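# Push the cabinet's bottom drawer fully closed

## Task

Slide the cabinet's lowest drawer completely closed so that it ends at rest, with the cabinet still standing upright.

## Robot and tools

Robot: two arm units on a table, left_arm with its base at about (-0.022, +0.414, +0.018) m and right_arm at about (-0.062, -0.360, +0.018) m. Each carries a sixteen-motor hand with index, middle and ring fingers and a thumb. left_arm has a left hand, right_arm a right hand. A camera stand behind the arms is bolted to the floor. Loose objects may occasionally be nudged by something.

Frame: all printed positions, orientations (quat_wxyz), velocities and targets are in the scene frame. Its origin is at table-top height midway between the nominal bases. +x points out over the table, +z up, +y toward left_arm. Printed hand positions can be off by a few centimetres, more at long reach.

Hand point axes (right hand): +z runs along the straight fingers toward the tips. +x runs across the palm away from the thumb; on the left hand +x points toward the thumb. The palm surface sits at y = -0.062 m, and the fingers lie near y = -0.076 m. Bending fingers swing their tips toward +y. Straight fingertips reach about 0.156 m past the hand point. A rigid mast near the wrist can strike objects: x +0.05 to +0.10, z -0.16 to -0.11, up to y = +0.06; x changes sign on the left hand.

Row layout (48 numbers, each in [-1, 1], both arms always given): left_arm dx, dy, dz, rx, ry, rz; then the left hand's 16 motor numbers; then left current_limit and speed. Then the same 24 for right_arm. Motor order: index_mcp, index_abd, index_pip, index_dip, thumb_cmc, thumb_axl, thumb_mcp, thumb_ipl, middle_mcp, middle_abd, middle_pip, middle_dip, ring_mcp, ring_abd, ring_pip, ring_dip. Results list hand_goal, hand_measured, hand_current_ma and hand_state in this same order.

Pose numbers are offsets, not poses. They count from the arm's Hand target at the start of the action or move, along scene axes. 1.0 equals 0.6 m of travel or 180 degrees of turn. rx, ry, rz form one rotation vector about the Hand target's position. Sending all six as 0 re-requests the current Hand target. Repeating a nonzero offset in a new call moves the arm again.

Hand numbers are absolute goal angles, scaled between each hinge's stops; 0 is a real goal, not 'keep'. To leave a hand unchanged, copy back its hand_goal, hand_current_limit and hand_speed. Moving toward -1 curls the finger. Straight values: _mcp +0.75, _abd 0.00, _pip +0.58, _dip +0.70, thumb_cmc +0.71, thumb_axl +0.68, thumb_mcp +0.23, thumb_ipl +0.17. current_limit maps -1..+1 to 0..550 mA, with 11 mA as the floor. speed sets the goal rate to (speed+1)/2 of 8.5 rad/s. The starting values are +0.4 and -0.6, and the last values sent stay in force.

Tools:
- execute_actions(actions, cameras): actions is a list of actions. Each action is up to 15 rows at 1/30 s per row; a short action holds its last row for the remaining steps. Every row in an action counts from that action's start pose. Images come back only for an empty list or when cameras are named.
- move(target, speed, blend, blocking, cameras): target is one 48-number row or a list of up to 15 rows, all offsets from the same starting Hand targets. The hand points follow straight paths there, with no obstacle avoidance. speed is in m/s, 0.002 to 1, default 0.25; rotations run at up to twice that in rad/s. blend is a corner radius in m for lists; 0 means stop at each target. The whole move is capped at 10 s. blocking=false returns after about 0.5 s while the move continues. The result adds a move: line giving the ending and any limits. done means at rest within 3 mm and 2 degrees. off_target, moving, held and fault are the other endings; limits=paced means a pose was clipped, limits=held means steps were withheld. Neither done nor off_target says whether the hand is touching anything.
- wait(seconds 0 to 10): lets time pass while the arms hold their last command.
- stop(): brakes a running move.
- zoom_image(camera, region [x0, y0, x1, y1]): gives a closer view of the latest image, at most 504 px per side. camera is cam_high, cam_left_wrist or cam_right_wrist, all 504x504.
- clear_fault(arm): arm is left_arm or right_arm; use it after a reported torque fault.
- read_manual(section): returns licence texts only.
- finished_scene(scene=1): ends the scene for good.

Control behaviour: each step, the commanded pose is clipped to within 70 mm and 16 degrees of the measured hand pose. Hand target in the results is the last commanded pose after clipping, and the next offsets count from it. The hand often stops short of it; a new command, even all zeros, asks for it again. An arm blocked by contact keeps pushing until commanded back past its hand point. Avoid paths that pass near an arm's own base, since this can flip the shoulder posture. Faster moves lag more, overshoot more and strike harder. Targets set deep beyond a contact press harder.

Faults and care: contact torque at a joint's load limit causes a torque fault. The limits in N m are waist 57, shoulder 57, elbow 47.5, forearm roll 25.6, wrist pitch 15.3 and wrist roll 16.9. The arm backs off and halts until clear_fault is called. The same fault follows a motor held at its torque limit for 1 s, or sustained overload. Finger motors drawing 495 mA or more for 5 s shut down for 10 s. Motors reaching 65 °C trigger a MOTOR HOT line, and at 80 °C that arm brakes for 30 to 60 s or more. Stretched or straining poses heat the motors. The clearance check holds back commands that bring the two arms too close, but contact between the arms can still happen and may fail the scene. After a HAND FAULT line, any later motion calls in the same reply are skipped. The scene keeps running while you think. Push the drawer gently, without slamming it, and do not tip the cabinet. Do not strike fixed or heavy things hard, and let nothing fall from the table.

Each tool is called after "Emit:" as name(argument=value, ...), one argument or row to a line, values as JSON.

## Session

Emit:
execute_actions(
  actions=[],
)

Scene clock: 0.00 s.
left_arm: end_effector_position=(+0.2730, -0.0236, +0.3508) hand_goal=(+0.754, +0.000, +0.576, +0.696, +0.714, +0.678, +0.226, +0.168, +0.754, +0.000, +0.576, +0.696, +0.754, +0.000, +0.576, +0.696) hand_measured=(+0.754, +0.000, +0.576, +0.696, +0.714, +0.678, +0.226, +0.168, +0.754, +0.000, +0.576, +0.696, +0.754, +0.000, +0.576, +0.696) hand_current_ma=(+0, +0, +0, +0, +0, +0, +0, +0, +0, +0, +0, +0, +0, +0, +0, +0) hand_state=(goal, goal, goal, goal, goal, goal, goal, goal, goal, goal, goal, goal, goal, goal, goal, goal) hand_current_limit=0.40 hand_speed=-0.60 end_effector_quat_wxyz=(+0.450, -0.336, +0.823, -0.086) | right_arm: end_effector_position=(+0.7283, -0.4012, +0.1638) hand_goal=(+0.754, +0.000, +0.576, +0.696, +0.714, +0.678, +0.226, +0.168, +0.754, +0.000, +0.576, +0.696, +0.754, +0.000, +0.576, +0.696) hand_measured=(+0.754, +0.000, +0.576, +0.696, +0.714, +0.678, +0.226, +0.168, +0.754, +0.000, +0.576, +0.696, +0.754, +0.000, +0.576, +0.696) hand_current_ma=(+0, +0, +0, +0, +0, +0, +0, +0, +0, +0, +0, +0, +0, +0, +0, +0) hand_state=(goal, goal, goal, goal, goal, goal, goal, goal, goal, goal, goal, goal, goal, goal, goal, goal) hand_current_limit=0.40 hand_speed=-0.60 end_effector_quat_wxyz=(-0.044, +0.999, +0.029, -0.010)
Joint positions: left_arm=[-1.242 -0.394 -1.142 1.186 -1.061 -2.834] | right_arm=[-0.001 -1.283 -2.287 0.103 -1.026 3.059]
Joint velocities: within noise
Joint torques (N m): no reading
Motor temperatures (°C): left_arm=[28 27 33 30 37 33] | right_arm=[29 27 33 31 33 32]
Hand target: left_arm +0.2730, -0.0236, +0.3508; +0.450, -0.336, +0.823, -0.086 | right_arm +0.7283, -0.4012, +0.1638; -0.044, +0.999, +0.029, -0.010

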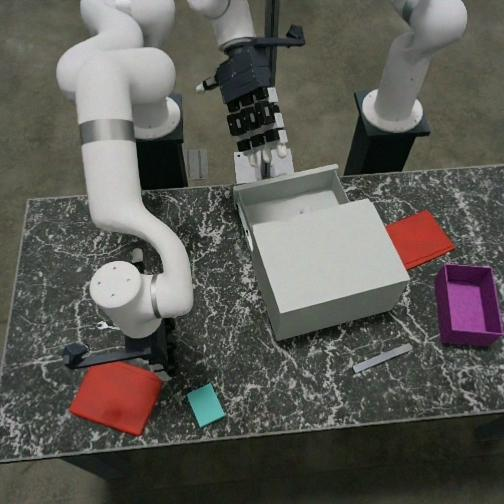

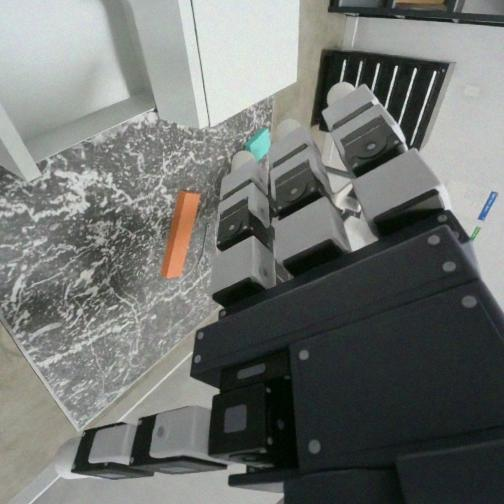

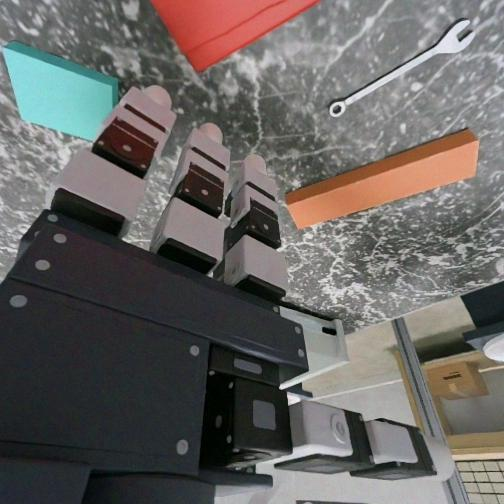

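Emit:
zoom_image(
  camera="cam_high",
  region=[200, 130, 420, 350],
)

Emit:
zoom_image(
  camera="cam_left_wrist",
  region=[0, 0, 300, 300],
)

Emit:
zoom_image(
  camera="cam_right_wrist",
  region=[204, 204, 504, 504],
)

Scaled by 2.291.

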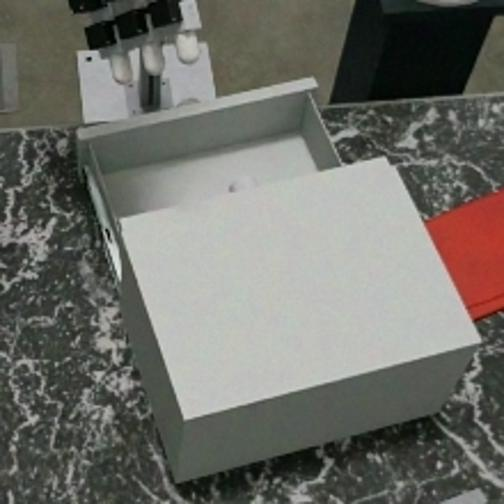

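Scaled by 1.680.

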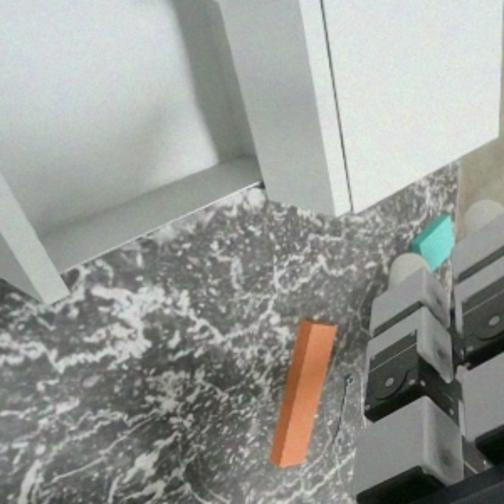

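Scaled by 1.680.

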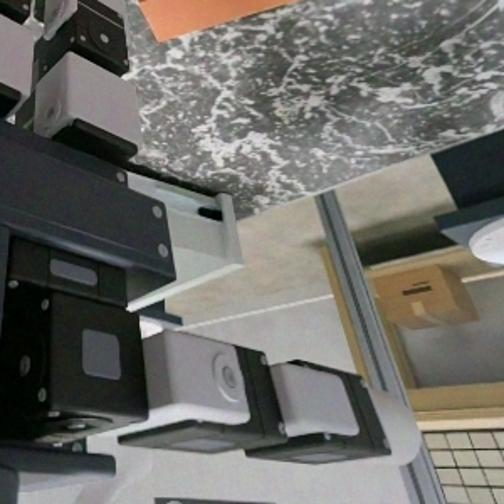

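Emit:
zoom_image(
  camera="cam_high",
  region=[220, 150, 300, 230],
)

Emit:
zoom_image(
  camera="cam_right_wrist",
  region=[264, 284, 364, 384],
)

Emit:
zoom_image(
  camera="cam_left_wrist",
  region=[0, 0, 220, 220],
)

Emit:
zoom_image(
  camera="cam_high",
  region=[180, 60, 320, 200],
)

Scaled by 6.300.

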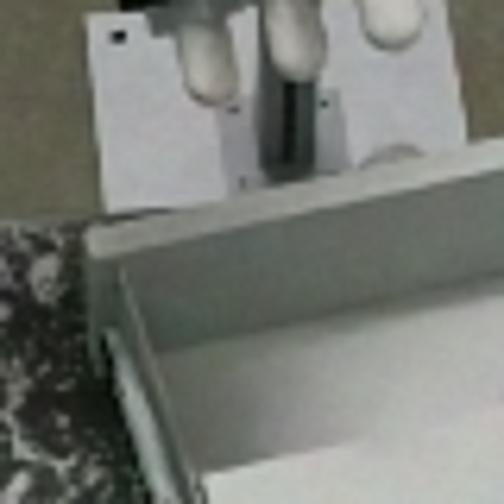

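Scaled by 5.040.

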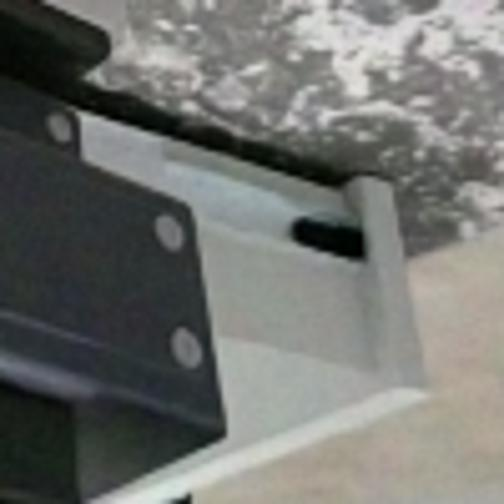

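Scaled by 2.291.

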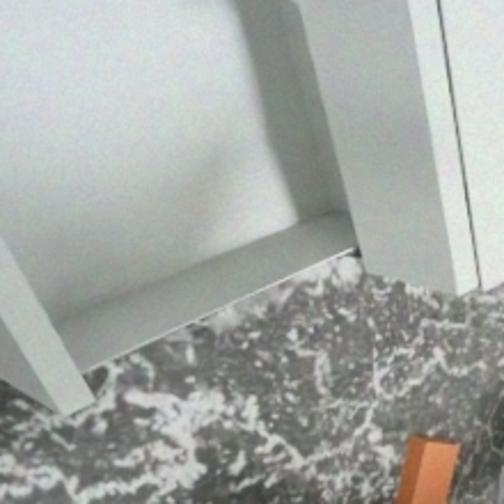

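Scaled by 3.600.

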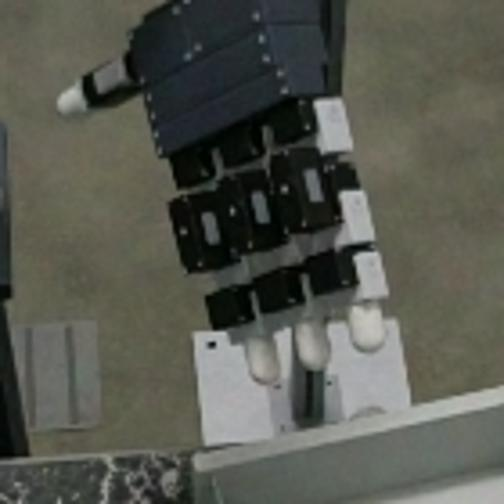

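Emit:
move(
  target=[
    [-0.333,0.0127,-0.26,-0.2567,-0.0746,0.1591,0.754,0,0.576,0.696,0.714,0.678,0.226,0.168,0.754,0,0.576,0.696,0.754,0,0.576,0.696,0.4,-0.6,0,0,0,0,0,0,0.754,0,0.576,0.696,0.714,0.678,0.226,0.168,0.754,0,0.576,0.696,0.754,0,0.576,0.696,0.4,-0.6],
  ],
  speed=0.3,
  cameras=["cam_high","cam_left_wrist"],
)

Scene clock: 82.63 s.
left_arm: end_effector_position=(+0.0732, -0.0160, +0.1948) hand_goal=(+0.754, +0.000, +0.576, +0.696, +0.714, +0.678, +0.226, +0.168, +0.754, +0.000, +0.576, +0.696, +0.754, +0.000, +0.576, +0.696) hand_measured=(+0.746, +0.000, +0.576, +0.696, +0.708, +0.678, +0.226, +0.168, +0.746, +0.000, +0.576, +0.696, +0.746, +0.000, +0.576, +0.696) hand_current_ma=(-6, +0, +0, +0, -4, +0, +0, +0, -5, +0, +0, +0, -5, +0, +0, +0) hand_state=(goal, goal, goal, goal, goal, goal, goal, goal, goal, goal, goal, goal, goal, goal, goal, goal) hand_current_limit=0.40 hand_speed=-0.60 end_effector_quat_wxyz=(-0.380, +0.659, -0.562, +0.325) | right_arm: end_effector_position=(+0.7283, -0.4012, +0.1638) hand_goal=(+0.754, +0.000, +0.576, +0.696, +0.714, +0.678, +0.226, +0.168, +0.754, +0.000, +0.576, +0.696, +0.754, +0.000, +0.576, +0.696) hand_measured=(+0.754, +0.000, +0.576, +0.696, +0.714, +0.678, +0.224, +0.168, +0.754, +0.000, +0.576, +0.696, +0.754, +0.000, +0.576, +0.696) hand_current_ma=(-2, +0, +2, +0, +1, -2, -8, -1, -2, +0, +2, +0, -2, +0, +2, +0) hand_state=(goal, goal, goal, goal, goal, goal, goal, goal, goal, goal, goal, goal, goal, goal, goal, goal) hand_current_limit=0.40 hand_speed=-0.60 end_effector_quat_wxyz=(-0.044, +0.999, +0.029, -0.010)
Joint positions: left_arm=[-1.679 -0.423 -0.736 1.138 -1.158 -4.385] | right_arm=[-0.001 -1.283 -2.287 0.103 -1.026 3.059]
Joint torques (N m): left_arm=[-6.43 14.36 -8.81 -3.31 -4.11 -1.22] | right_arm=[0.83 53.04 -28.28 -0.08 0.19 0.07]
Hand target: left_arm +0.0732, -0.0160, +0.1948; -0.380, +0.659, -0.562, +0.325 | right_arm +0.7283, -0.4012, +0.1638; -0.044, +0.999, +0.029, -0.010
Off the commanded pose: left_arm 0.000 m, 0 deg | right_arm 0.000 m, 0 deg.
move: done
camera_calibration:
cam_left_wrist: T_world_to_cam=[[0.157051, 0.845058, 0.51109, -0.136742], [-0.273522, -0.460048, 0.844714, -0.194225], [0.948958, -0.272457, 0.158891, 0.0222618], [0, 0, 0, 1]] pos_world=[-0.0527748, 0.0322674, 0.230415]
Images, in order (width x height): cam_high 504x504, cam_left_wrist 504x504.

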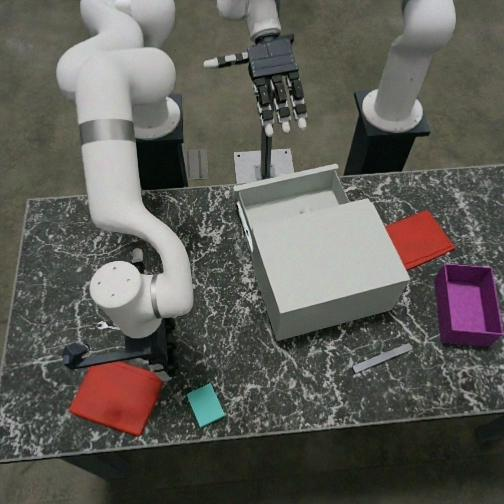

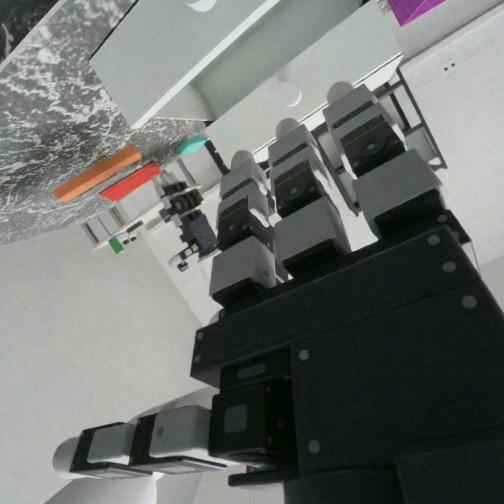

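Emit:
zoom_image(
  camera="cam_left_wrist",
  region=[50, 0, 400, 200],
)

Emit:
zoom_image(
  camera="cam_high",
  region=[220, 80, 360, 220],
)

Scaled by 1.440.

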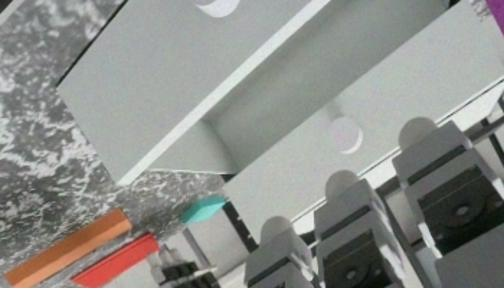

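Scaled by 3.600.

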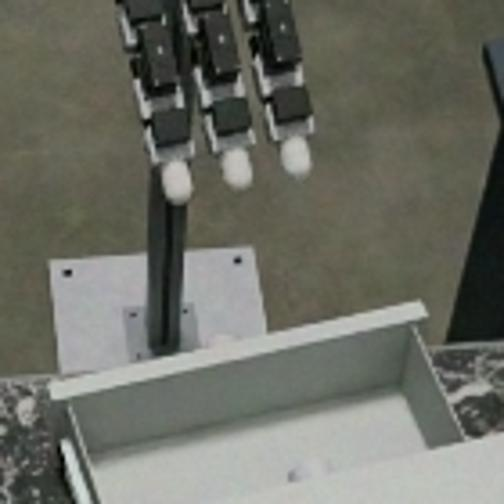

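Emit:
move(
  target=[
    [0.0022,-0.0108,-0.2633,0,0,0,0.754,0,0.576,0.696,0.714,0.678,0.226,0.168,0.754,0,-0.95,-0.174,0.754,0,0.576,0.696,0.4,-0.6,0,0,0,0,0,0,0.754,0,0.576,0.696,0.714,0.678,0.226,0.168,0.754,0,0.576,0.696,0.754,0,0.576,0.696,0.4,-0.6],
    [0.0597,-0.0017,-0.2633,0,0,0,0.754,0,0.576,0.696,0.714,0.678,0.226,0.168,0.754,0,-0.95,-0.174,0.754,0,0.576,0.696,0.4,-0.6,0,0,0,0,0,0,0.754,0,0.576,0.696,0.714,0.678,0.226,0.168,0.754,0,0.576,0.696,0.754,0,0.576,0.696,0.4,-0.6],
  ],
  speed=[0.25,0.12],
  blend=[0.015,0],
  cameras=["cam_high","cam_left_wrist"],
)

Scene clock: 108.53 s.
left_arm: end_effector_position=(+0.1090, -0.0170, +0.0368) hand_goal=(+0.754, +0.000, +0.576, +0.696, +0.714, +0.678, +0.226, +0.168, +0.754, +0.000, -0.950, -0.174, +0.754, +0.000, +0.576, +0.696) hand_measured=(+0.746, +0.000, +0.576, +0.696, +0.706, +0.678, +0.226, +0.168, +0.746, +0.000, -0.944, -0.170, +0.746, +0.000, +0.576, +0.696) hand_current_ma=(-7, +0, +0, +0, -5, +0, +0, +0, -5, +0, +4, +1, -6, +0, +0, +0) hand_state=(goal, goal, goal, goal, goal, goal, goal, goal, goal, goal, goal, goal, goal, goal, goal, goal) hand_current_limit=0.40 hand_speed=-0.60 end_effector_quat_wxyz=(-0.380, +0.659, -0.562, +0.325) | right_arm: end_effector_position=(+0.7283, -0.4012, +0.1638) hand_goal=(+0.754, +0.000, +0.576, +0.696, +0.714, +0.678, +0.226, +0.168, +0.754, +0.000, +0.576, +0.696, +0.754, +0.000, +0.576, +0.696) hand_measured=(+0.754, +0.000, +0.576, +0.696, +0.714, +0.678, +0.224, +0.168, +0.754, +0.000, +0.576, +0.696, +0.754, +0.000, +0.576, +0.696) hand_current_ma=(-2, +0, +2, +0, +1, -2, -8, -1, -2, +0, +2, +0, -2, +0, +2, +0) hand_state=(goal, goal, goal, goal, goal, goal, goal, goal, goal, goal, goal, goal, goal, goal, goal, goal) hand_current_limit=0.40 hand_speed=-0.60 end_effector_quat_wxyz=(-0.044, +0.999, +0.029, -0.010)
Joint positions: left_arm=[-1.596 -0.821 -0.813 1.374 -1.046 -4.723] | right_arm=[-0.001 -1.283 -2.287 0.103 -1.026 3.059]
Joint torques (N m): left_arm=[8.91 22.01 -5.28 3.99 0.43 -1.3] | right_arm=[0.53 55.06 -29.39 0.51 -0.03 -0.08]
Hand target: left_arm +0.1090, -0.0170, +0.0368; -0.380, +0.659, -0.562, +0.325 | right_arm +0.7283, -0.4012, +0.1638; -0.044, +0.999, +0.029, -0.010
Off the commanded pose: left_arm 0.000 m, 0 deg | right_arm 0.000 m, 0 deg.
move: done
camera_calibration:
cam_left_wrist: T_world_to_cam=[[0.157074, 0.845096, 0.511019, -0.0607629], [-0.273507, -0.459978, 0.844757, -0.0514334], [0.948958, -0.272457, 0.158889, 0.0131214], [0, 0, 0, 1]] pos_world=[-0.0169748, 0.0312673, 0.0724149]
Images, in order (width x height): cam_high 504x504, cam_left_wrist 504x504.

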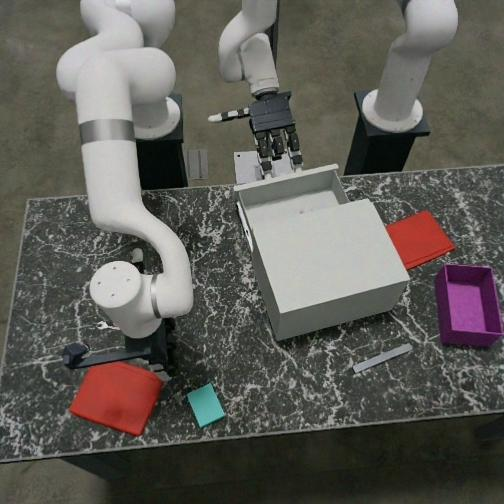

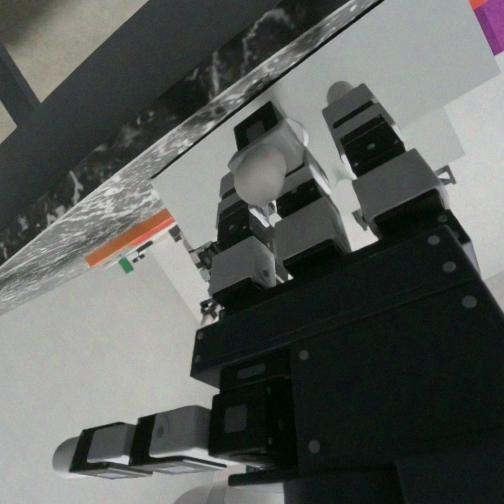

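Emit:
zoom_image(
  camera="cam_high",
  region=[220, 100, 350, 230],
)

Emit:
zoom_image(
  camera="cam_left_wrist",
  region=[150, 20, 400, 270],
)

Scaled by 3.877.

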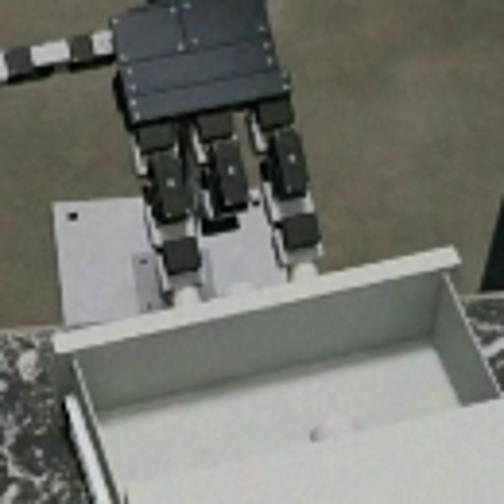

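Scaled by 2.016.

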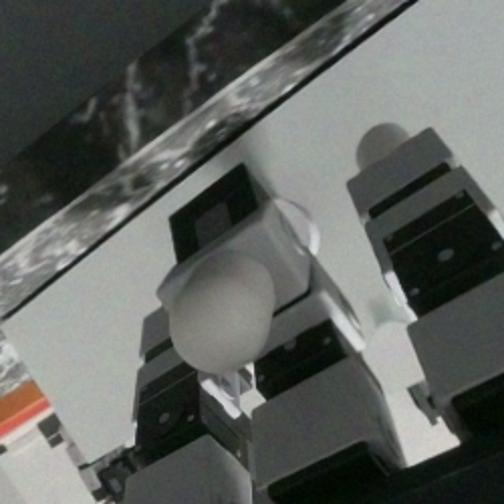

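Emit:
move(
  target=[0.1645,0.0263,0,0,0,0,0.754,0,0.576,0.696,0.714,0.678,0.226,0.168,0.754,0,-0.95,-0.174,0.754,0,0.576,0.696,0.4,-0.6,0,0,0,0,0,0,0.754,0,0.576,0.696,0.714,0.678,0.226,0.168,0.754,0,0.576,0.696,0.754,0,0.576,0.696,0.4,-0.6],
  speed=0.08,
  cameras=["cam_high","cam_left_wrist"],
)

Scene clock: 115.67 s.
left_arm: end_effector_position=(+0.2077, -0.0014, +0.0370) hand_goal=(+0.754, +0.000, +0.576, +0.696, +0.714, +0.678, +0.226, +0.168, +0.754, +0.000, -0.950, -0.174, +0.754, +0.000, +0.576, +0.696) hand_measured=(+0.744, +0.000, +0.576, +0.696, +0.706, +0.678, +0.226, +0.168, +0.746, +0.000, -0.944, -0.170, +0.734, -0.010, +0.570, +0.694) hand_current_ma=(-8, +0, +0, +0, -5, +0, +0, +0, -5, +0, +4, +1, -23, -7, -4, +0) hand_state=(goal, goal, goal, goal, goal, goal, goal, goal, goal, goal, goal, goal, goal, goal, goal, goal) hand_current_limit=0.40 hand_speed=-0.60 end_effector_quat_wxyz=(-0.380, +0.659, -0.562, +0.325) | right_arm: end_effector_position=(+0.7283, -0.4012, +0.1638) hand_goal=(+0.754, +0.000, +0.576, +0.696, +0.714, +0.678, +0.226, +0.168, +0.754, +0.000, +0.576, +0.696, +0.754, +0.000, +0.576, +0.696) hand_measured=(+0.754, +0.000, +0.576, +0.696, +0.714, +0.678, +0.224, +0.168, +0.754, +0.000, +0.576, +0.696, +0.754, +0.000, +0.576, +0.696) hand_current_ma=(-2, +0, +2, +0, +1, -2, -8, -1, -2, +0, +2, +0, -2, +0, +2, +0) hand_state=(goal, goal, goal, goal, goal, goal, goal, goal, goal, goal, goal, goal, goal, goal, goal, goal) hand_current_limit=0.40 hand_speed=-0.60 end_effector_quat_wxyz=(-0.044, +0.999, +0.029, -0.010)
Joint positions: left_arm=[-1.363 -0.813 -0.791 1.616 -1.048 -4.74] | right_arm=[-0.001 -1.283 -2.287 0.103 -1.026 3.059]
Joint torques (N m): left_arm=[9.83 22.48 -12.88 4.91 -3.74 0.83] | right_arm=[0.51 54 -29.06 0.97 0.1 0.09]
Hand target: left_arm +0.2077, -0.0013, +0.0368; -0.380, +0.659, -0.562, +0.325 | right_arm +0.7283, -0.4012, +0.1638; -0.044, +0.999, +0.029, -0.010
Off the commanded pose: left_arm 0.000 m, 0 deg | right_arm 0.000 m, 0 deg.
move: done
camera_calibration:
cam_left_wrist: T_world_to_cam=[[0.156943, 0.845318, 0.510692, -0.089611], [-0.273645, -0.459634, 0.8449, -0.0173999], [0.94894, -0.27235, 0.15918, -0.0763197], [0, 0, 0, 1]] pos_world=[0.0817253, 0.0469666, 0.0726134]
Images, in order (width x height): cam_high 504x504, cam_left_wrist 504x504.

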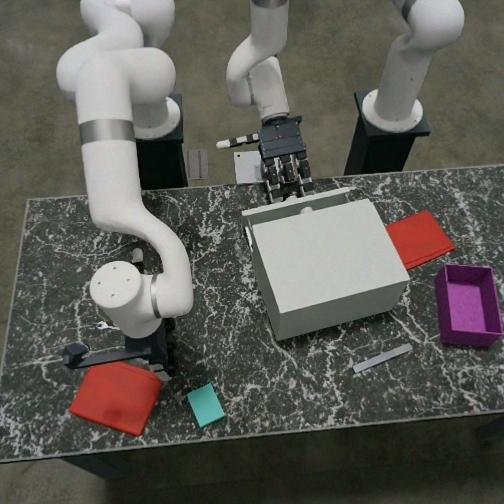

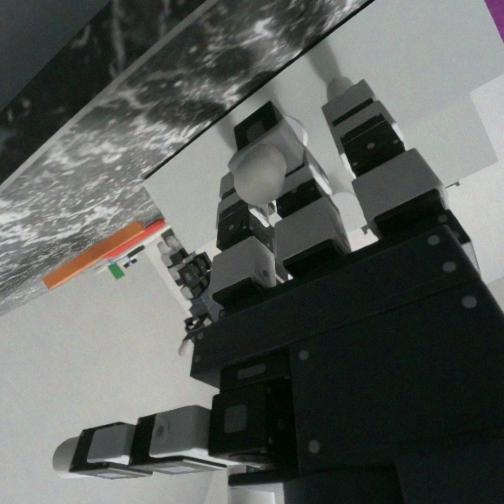

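Emit:
move(
  target=[
    [0.1399,0.0224,0,0,0,0,0.754,0,0.576,0.696,0.714,0.678,0.226,0.168,0.754,0,-0.95,-0.174,0.754,0,0.576,0.696,0.4,-0.6,0,0,0,0,0,0,0.754,0,0.576,0.696,0.714,0.678,0.226,0.168,0.754,0,0.576,0.696,0.754,0,0.576,0.696,0.4,-0.6],
    [0.1744,0.0279,0,0,0,0,0.754,0,0.576,0.696,0.714,0.678,0.226,0.168,0.754,0,-0.95,-0.174,0.754,0,0.576,0.696,0.4,-0.6,0,0,0,0,0,0,0.754,0,0.576,0.696,0.714,0.678,0.226,0.168,0.754,0,0.576,0.696,0.754,0,0.576,0.696,0.4,-0.6],
  ],
  speed=[0.08,0.04],
  blend=[0.01,0],
  cameras=["cam_high","cam_left_wrist"],
)

Scene clock: 122.27 s.
left_arm: end_effector_position=(+0.3123, +0.0155, +0.0368) hand_goal=(+0.754, +0.000, +0.576, +0.696, +0.714, +0.678, +0.226, +0.168, +0.754, +0.000, -0.950, -0.174, +0.754, +0.000, +0.576, +0.696) hand_measured=(+0.718, -0.002, +0.560, +0.692, +0.706, +0.678, +0.226, +0.168, +0.746, +0.000, -0.944, -0.170, +0.710, -0.012, +0.556, +0.688) hand_current_ma=(-57, -1, -14, -2, -5, +0, +0, +0, -5, +0, +4, +1, -81, -9, -23, -5) hand_state=(blocked, goal, goal, goal, goal, goal, goal, goal, goal, goal, goal, goal, blocked, goal, blocked, goal) hand_current_limit=0.40 hand_speed=-0.60 end_effector_quat_wxyz=(-0.380, +0.659, -0.562, +0.325) | right_arm: end_effector_position=(+0.7283, -0.4012, +0.1638) hand_goal=(+0.754, +0.000, +0.576, +0.696, +0.714, +0.678, +0.226, +0.168, +0.754, +0.000, +0.576, +0.696, +0.754, +0.000, +0.576, +0.696) hand_measured=(+0.754, +0.000, +0.576, +0.696, +0.714, +0.678, +0.224, +0.168, +0.754, +0.000, +0.576, +0.696, +0.754, +0.000, +0.576, +0.696) hand_current_ma=(-2, +0, +2, +0, +1, -2, -8, -1, -2, +0, +2, +0, -2, +0, +2, +0) hand_state=(goal, goal, goal, goal, goal, goal, goal, goal, goal, goal, goal, goal, goal, goal, goal, goal) hand_current_limit=0.40 hand_speed=-0.60 end_effector_quat_wxyz=(-0.044, +0.999, +0.029, -0.010)
Joint positions: left_arm=[-1.12 -0.829 -0.834 1.843 -1.046 -4.707] | right_arm=[-0.001 -1.283 -2.287 0.103 -1.026 3.059]
Joint torques (N m): left_arm=[11.59 22.25 -13.74 4.25 -0.94 1.52] | right_arm=[0.87 54.52 -28.1 0.48 0.18 -0.03]
Hand target: left_arm +0.3123, +0.0155, +0.0368; -0.380, +0.659, -0.562, +0.325 | right_arm +0.7283, -0.4012, +0.1638; -0.044, +0.999, +0.029, -0.010
Off the commanded pose: left_arm 0.000 m, 0 deg | right_arm 0.000 m, 0 deg.
move: done
camera_calibration:
cam_left_wrist: T_world_to_cam=[[0.157074, 0.845096, 0.511019, -0.120162], [-0.273507, -0.459978, 0.844757, 0.0191199], [0.948958, -0.272457, 0.158889, -0.170947], [0, 0, 0, 1]] pos_world=[0.186325, 0.0637673, 0.0724149]
Images, in order (width x height): cam_high 504x504, cam_left_wrist 504x504.

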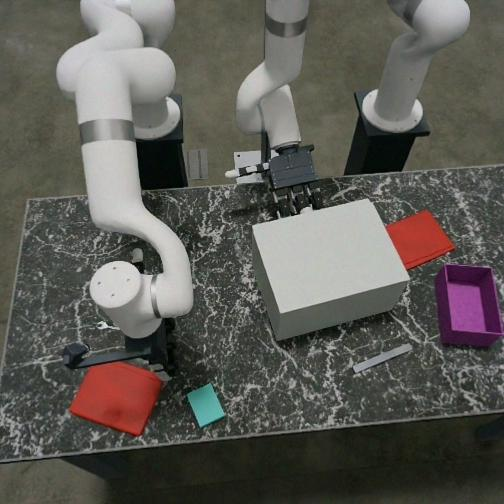

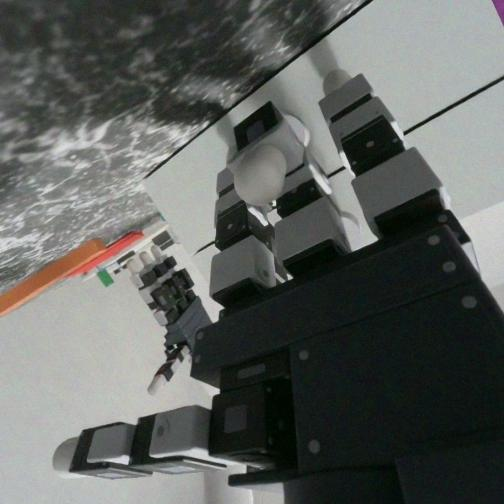

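Emit:
zoom_image(
  camera="cam_left_wrist",
  region=[130, 60, 504, 300],
)

Emit:
zoom_image(
  camera="cam_high",
  region=[220, 150, 400, 330],
)

Scaled by 1.348.

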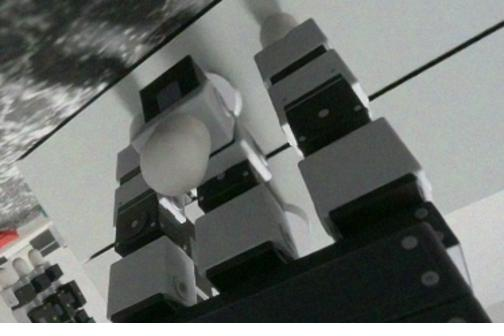

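Scaled by 2.800.

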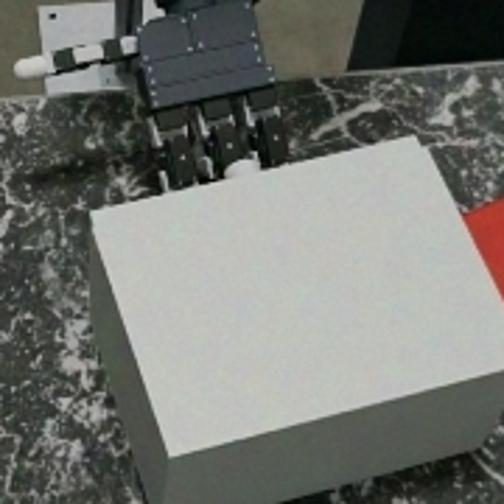

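Emit:
move(
  target=[0.0132,0.0021,0,0,0,0,0.754,0,0.576,0.696,0.714,0.678,0.226,0.168,0.754,0,-0.95,-0.174,0.754,0,0.576,0.696,0.4,-0.6,0,0,0,0,0,0,0.754,0,0.576,0.696,0.714,0.678,0.226,0.168,0.754,0,0.576,0.696,0.754,0,0.576,0.696,0.4,-0.6],
  speed=0.03,
  cameras=["cam_left_wrist"],
)

Scene clock: 128.47 s.
left_arm: end_effector_position=(+0.3202, +0.0167, +0.0368) hand_goal=(+0.754, +0.000, +0.576, +0.696, +0.714, +0.678, +0.226, +0.168, +0.754, +0.000, -0.950, -0.174, +0.754, +0.000, +0.576, +0.696) hand_measured=(+0.694, -0.002, +0.544, +0.684, +0.706, +0.678, +0.226, +0.168, +0.746, +0.000, -0.944, -0.170, +0.684, -0.010, +0.540, +0.680) hand_current_ma=(-130, +0, -43, -9, -5, +0, +0, +0, -5, +0, +4, +1, -160, -5, -53, -15) hand_state=(blocked, goal, blocked, goal, goal, goal, goal, goal, goal, goal, goal, goal, blocked, goal, blocked, goal) hand_current_limit=0.40 hand_speed=-0.60 end_effector_quat_wxyz=(-0.380, +0.659, -0.562, +0.325) | right_arm: end_effector_position=(+0.7283, -0.4012, +0.1638) hand_goal=(+0.754, +0.000, +0.576, +0.696, +0.714, +0.678, +0.226, +0.168, +0.754, +0.000, +0.576, +0.696, +0.754, +0.000, +0.576, +0.696) hand_measured=(+0.754, +0.000, +0.576, +0.696, +0.714, +0.678, +0.224, +0.168, +0.754, +0.000, +0.576, +0.696, +0.754, +0.000, +0.576, +0.696) hand_current_ma=(-2, +0, +2, +0, +1, -2, -8, -1, -2, +0, +2, +0, -2, +0, +2, +0) hand_state=(goal, goal, goal, goal, goal, goal, goal, goal, goal, goal, goal, goal, goal, goal, goal, goal) hand_current_limit=0.40 hand_speed=-0.60 end_effector_quat_wxyz=(-0.044, +0.999, +0.029, -0.010)
Joint positions: left_arm=[-1.102 -0.831 -0.841 1.858 -1.044 -4.703] | right_arm=[-0.001 -1.283 -2.287 0.103 -1.026 3.059]
Joint torques (N m): left_arm=[13.28 22.45 -14.28 4.43 -1.35 1.4] | right_arm=[2.41 56 -29.38 0.19 -0.08 -0.18]
Hand target: left_arm +0.3202, +0.0167, +0.0368; -0.380, +0.659, -0.562, +0.325 | right_arm +0.7283, -0.4012, +0.1638; -0.044, +0.999, +0.029, -0.010
Off the commanded pose: left_arm 0.000 m, 0 deg | right_arm 0.000 m, 0 deg.
move: done
camera_calibration:
cam_left_wrist: T_world_to_cam=[[0.157051, 0.845058, 0.51109, -0.1225], [-0.273522, -0.460048, 0.844714, 0.0218888], [0.948958, -0.272457, 0.158891, -0.178089], [0, 0, 0, 1]] pos_world=[0.194225, 0.0650674, 0.0724153]
Images, in order (width x height): cam_left_wrist 504x504.

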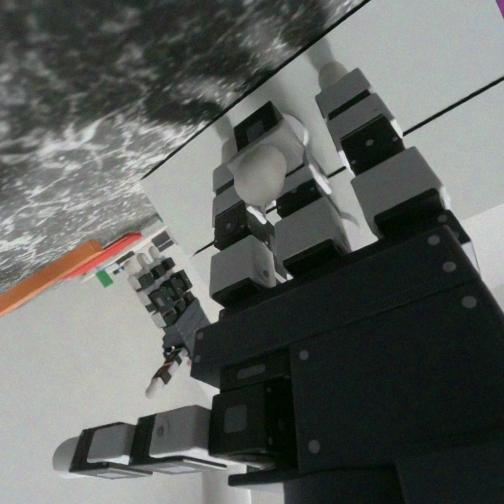

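Emit:
move(
  target=[
    [-0.0329,-0.0053,0,0,0,0,0.754,0,0.576,0.696,0.714,0.678,0.226,0.168,0.754,0,-0.95,-0.174,0.754,0,0.576,0.696,0.4,-0.6,0,0,0,0,0,0,0.754,0,0.576,0.696,0.714,0.678,0.226,0.168,0.754,0,0.576,0.696,0.754,0,0.576,0.696,0.4,-0.6],
    [-0.148,-0.0237,0,0,0,0,0.754,0,0.576,0.696,0.714,0.678,0.226,0.168,0.754,0,-0.95,-0.174,0.754,0,0.576,0.696,0.4,-0.6,0,0,0,0,0,0,0.754,0,0.576,0.696,0.714,0.678,0.226,0.168,0.754,0,0.576,0.696,0.754,0,0.576,0.696,0.4,-0.6],
  ],
  speed=[0.04,0.15],
  blend=[0.01,0],
  cameras=["cam_high","cam_left_wrist"],
)

Scene clock: 135.57 s.
left_arm: end_effector_position=(+0.2315, +0.0026, +0.0368) hand_goal=(+0.754, +0.000, +0.576, +0.696, +0.714, +0.678, +0.226, +0.168, +0.754, +0.000, -0.950, -0.174, +0.754, +0.000, +0.576, +0.696) hand_measured=(+0.732, -0.002, +0.568, +0.692, +0.706, +0.678, +0.226, +0.168, +0.746, +0.000, -0.944, -0.170, +0.734, -0.002, +0.570, +0.692) hand_current_ma=(-29, +0, -5, -1, -5, +0, +0, +0, -5, +0, +4, +1, -25, -1, -4, -1) hand_state=(blocked, goal, goal, goal, goal, goal, goal, goal, goal, goal, goal, goal, blocked, goal, goal, goal) hand_current_limit=0.40 hand_speed=-0.60 end_effector_quat_wxyz=(-0.380, +0.659, -0.562, +0.325) | right_arm: end_effector_position=(+0.7283, -0.4012, +0.1638) hand_goal=(+0.754, +0.000, +0.576, +0.696, +0.714, +0.678, +0.226, +0.168, +0.754, +0.000, +0.576, +0.696, +0.754, +0.000, +0.576, +0.696) hand_measured=(+0.754, +0.000, +0.576, +0.696, +0.714, +0.678, +0.224, +0.168, +0.754, +0.000, +0.576, +0.696, +0.754, +0.000, +0.576, +0.696) hand_current_ma=(-2, +0, +2, +0, +1, -2, -8, -1, -2, +0, +2, +0, -2, +0, +2, +0) hand_state=(goal, goal, goal, goal, goal, goal, goal, goal, goal, goal, goal, goal, goal, goal, goal, goal) hand_current_limit=0.40 hand_speed=-0.60 end_effector_quat_wxyz=(-0.044, +0.999, +0.029, -0.010)
Joint positions: left_arm=[-1.306 -0.815 -0.794 1.672 -1.049 -4.737] | right_arm=[-0.001 -1.283 -2.287 0.103 -1.026 3.059]
Joint torques (N m): left_arm=[-5.58 61.93 -8.75 -3.95 -0.76 1.36] | right_arm=[0.44 54.78 -28.9 0.29 0.07 -0.03]
Hand target: left_arm +0.2314, +0.0025, +0.0368; -0.380, +0.659, -0.562, +0.325 | right_arm +0.7283, -0.4012, +0.1638; -0.044, +0.999, +0.029, -0.010
Off the commanded pose: left_arm 0.000 m, 0 deg | right_arm 0.000 m, 0 deg.
move: done
camera_calibration:
cam_left_wrist: T_world_to_cam=[[0.15687, 0.845102, 0.511072, -0.0965514], [-0.273641, -0.460027, 0.844687, -0.00889186], [0.948953, -0.272356, 0.15909, -0.0978049], [0, 0, 0, 1]] pos_world=[0.105525, 0.0508675, 0.0724153]
Images, in order (width x height): cam_high 504x504, cam_left_wrist 504x504.

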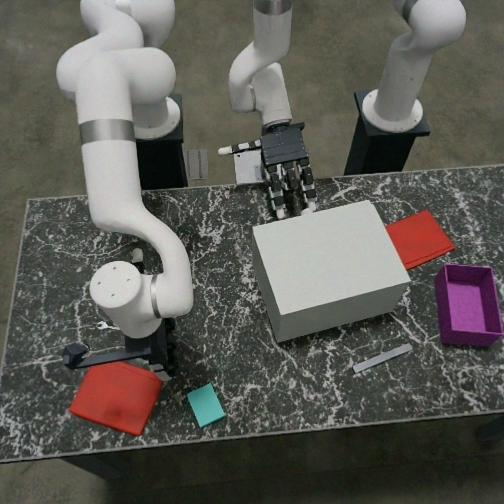

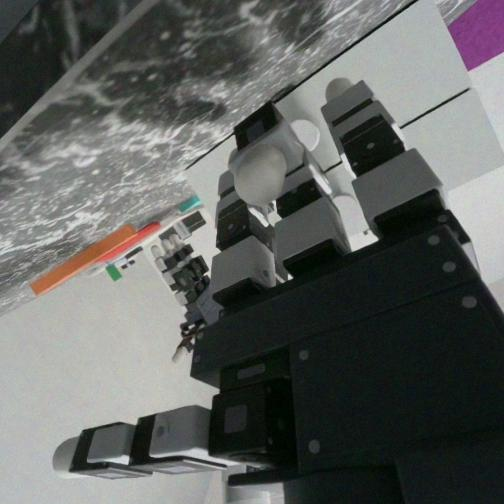

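Emit:
zoom_image(
  camera="cam_left_wrist",
  region=[170, 0, 504, 250],
)

Scaled by 1.509.

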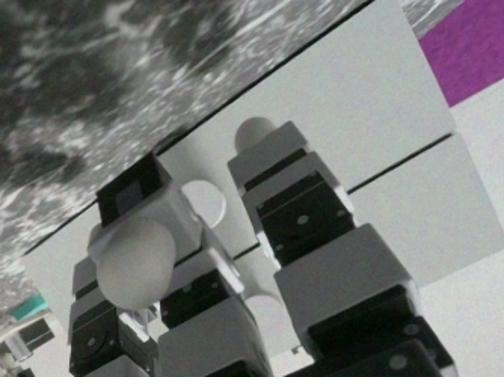

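Emit:
finished_scene(
)

The scene is finished: the task was done.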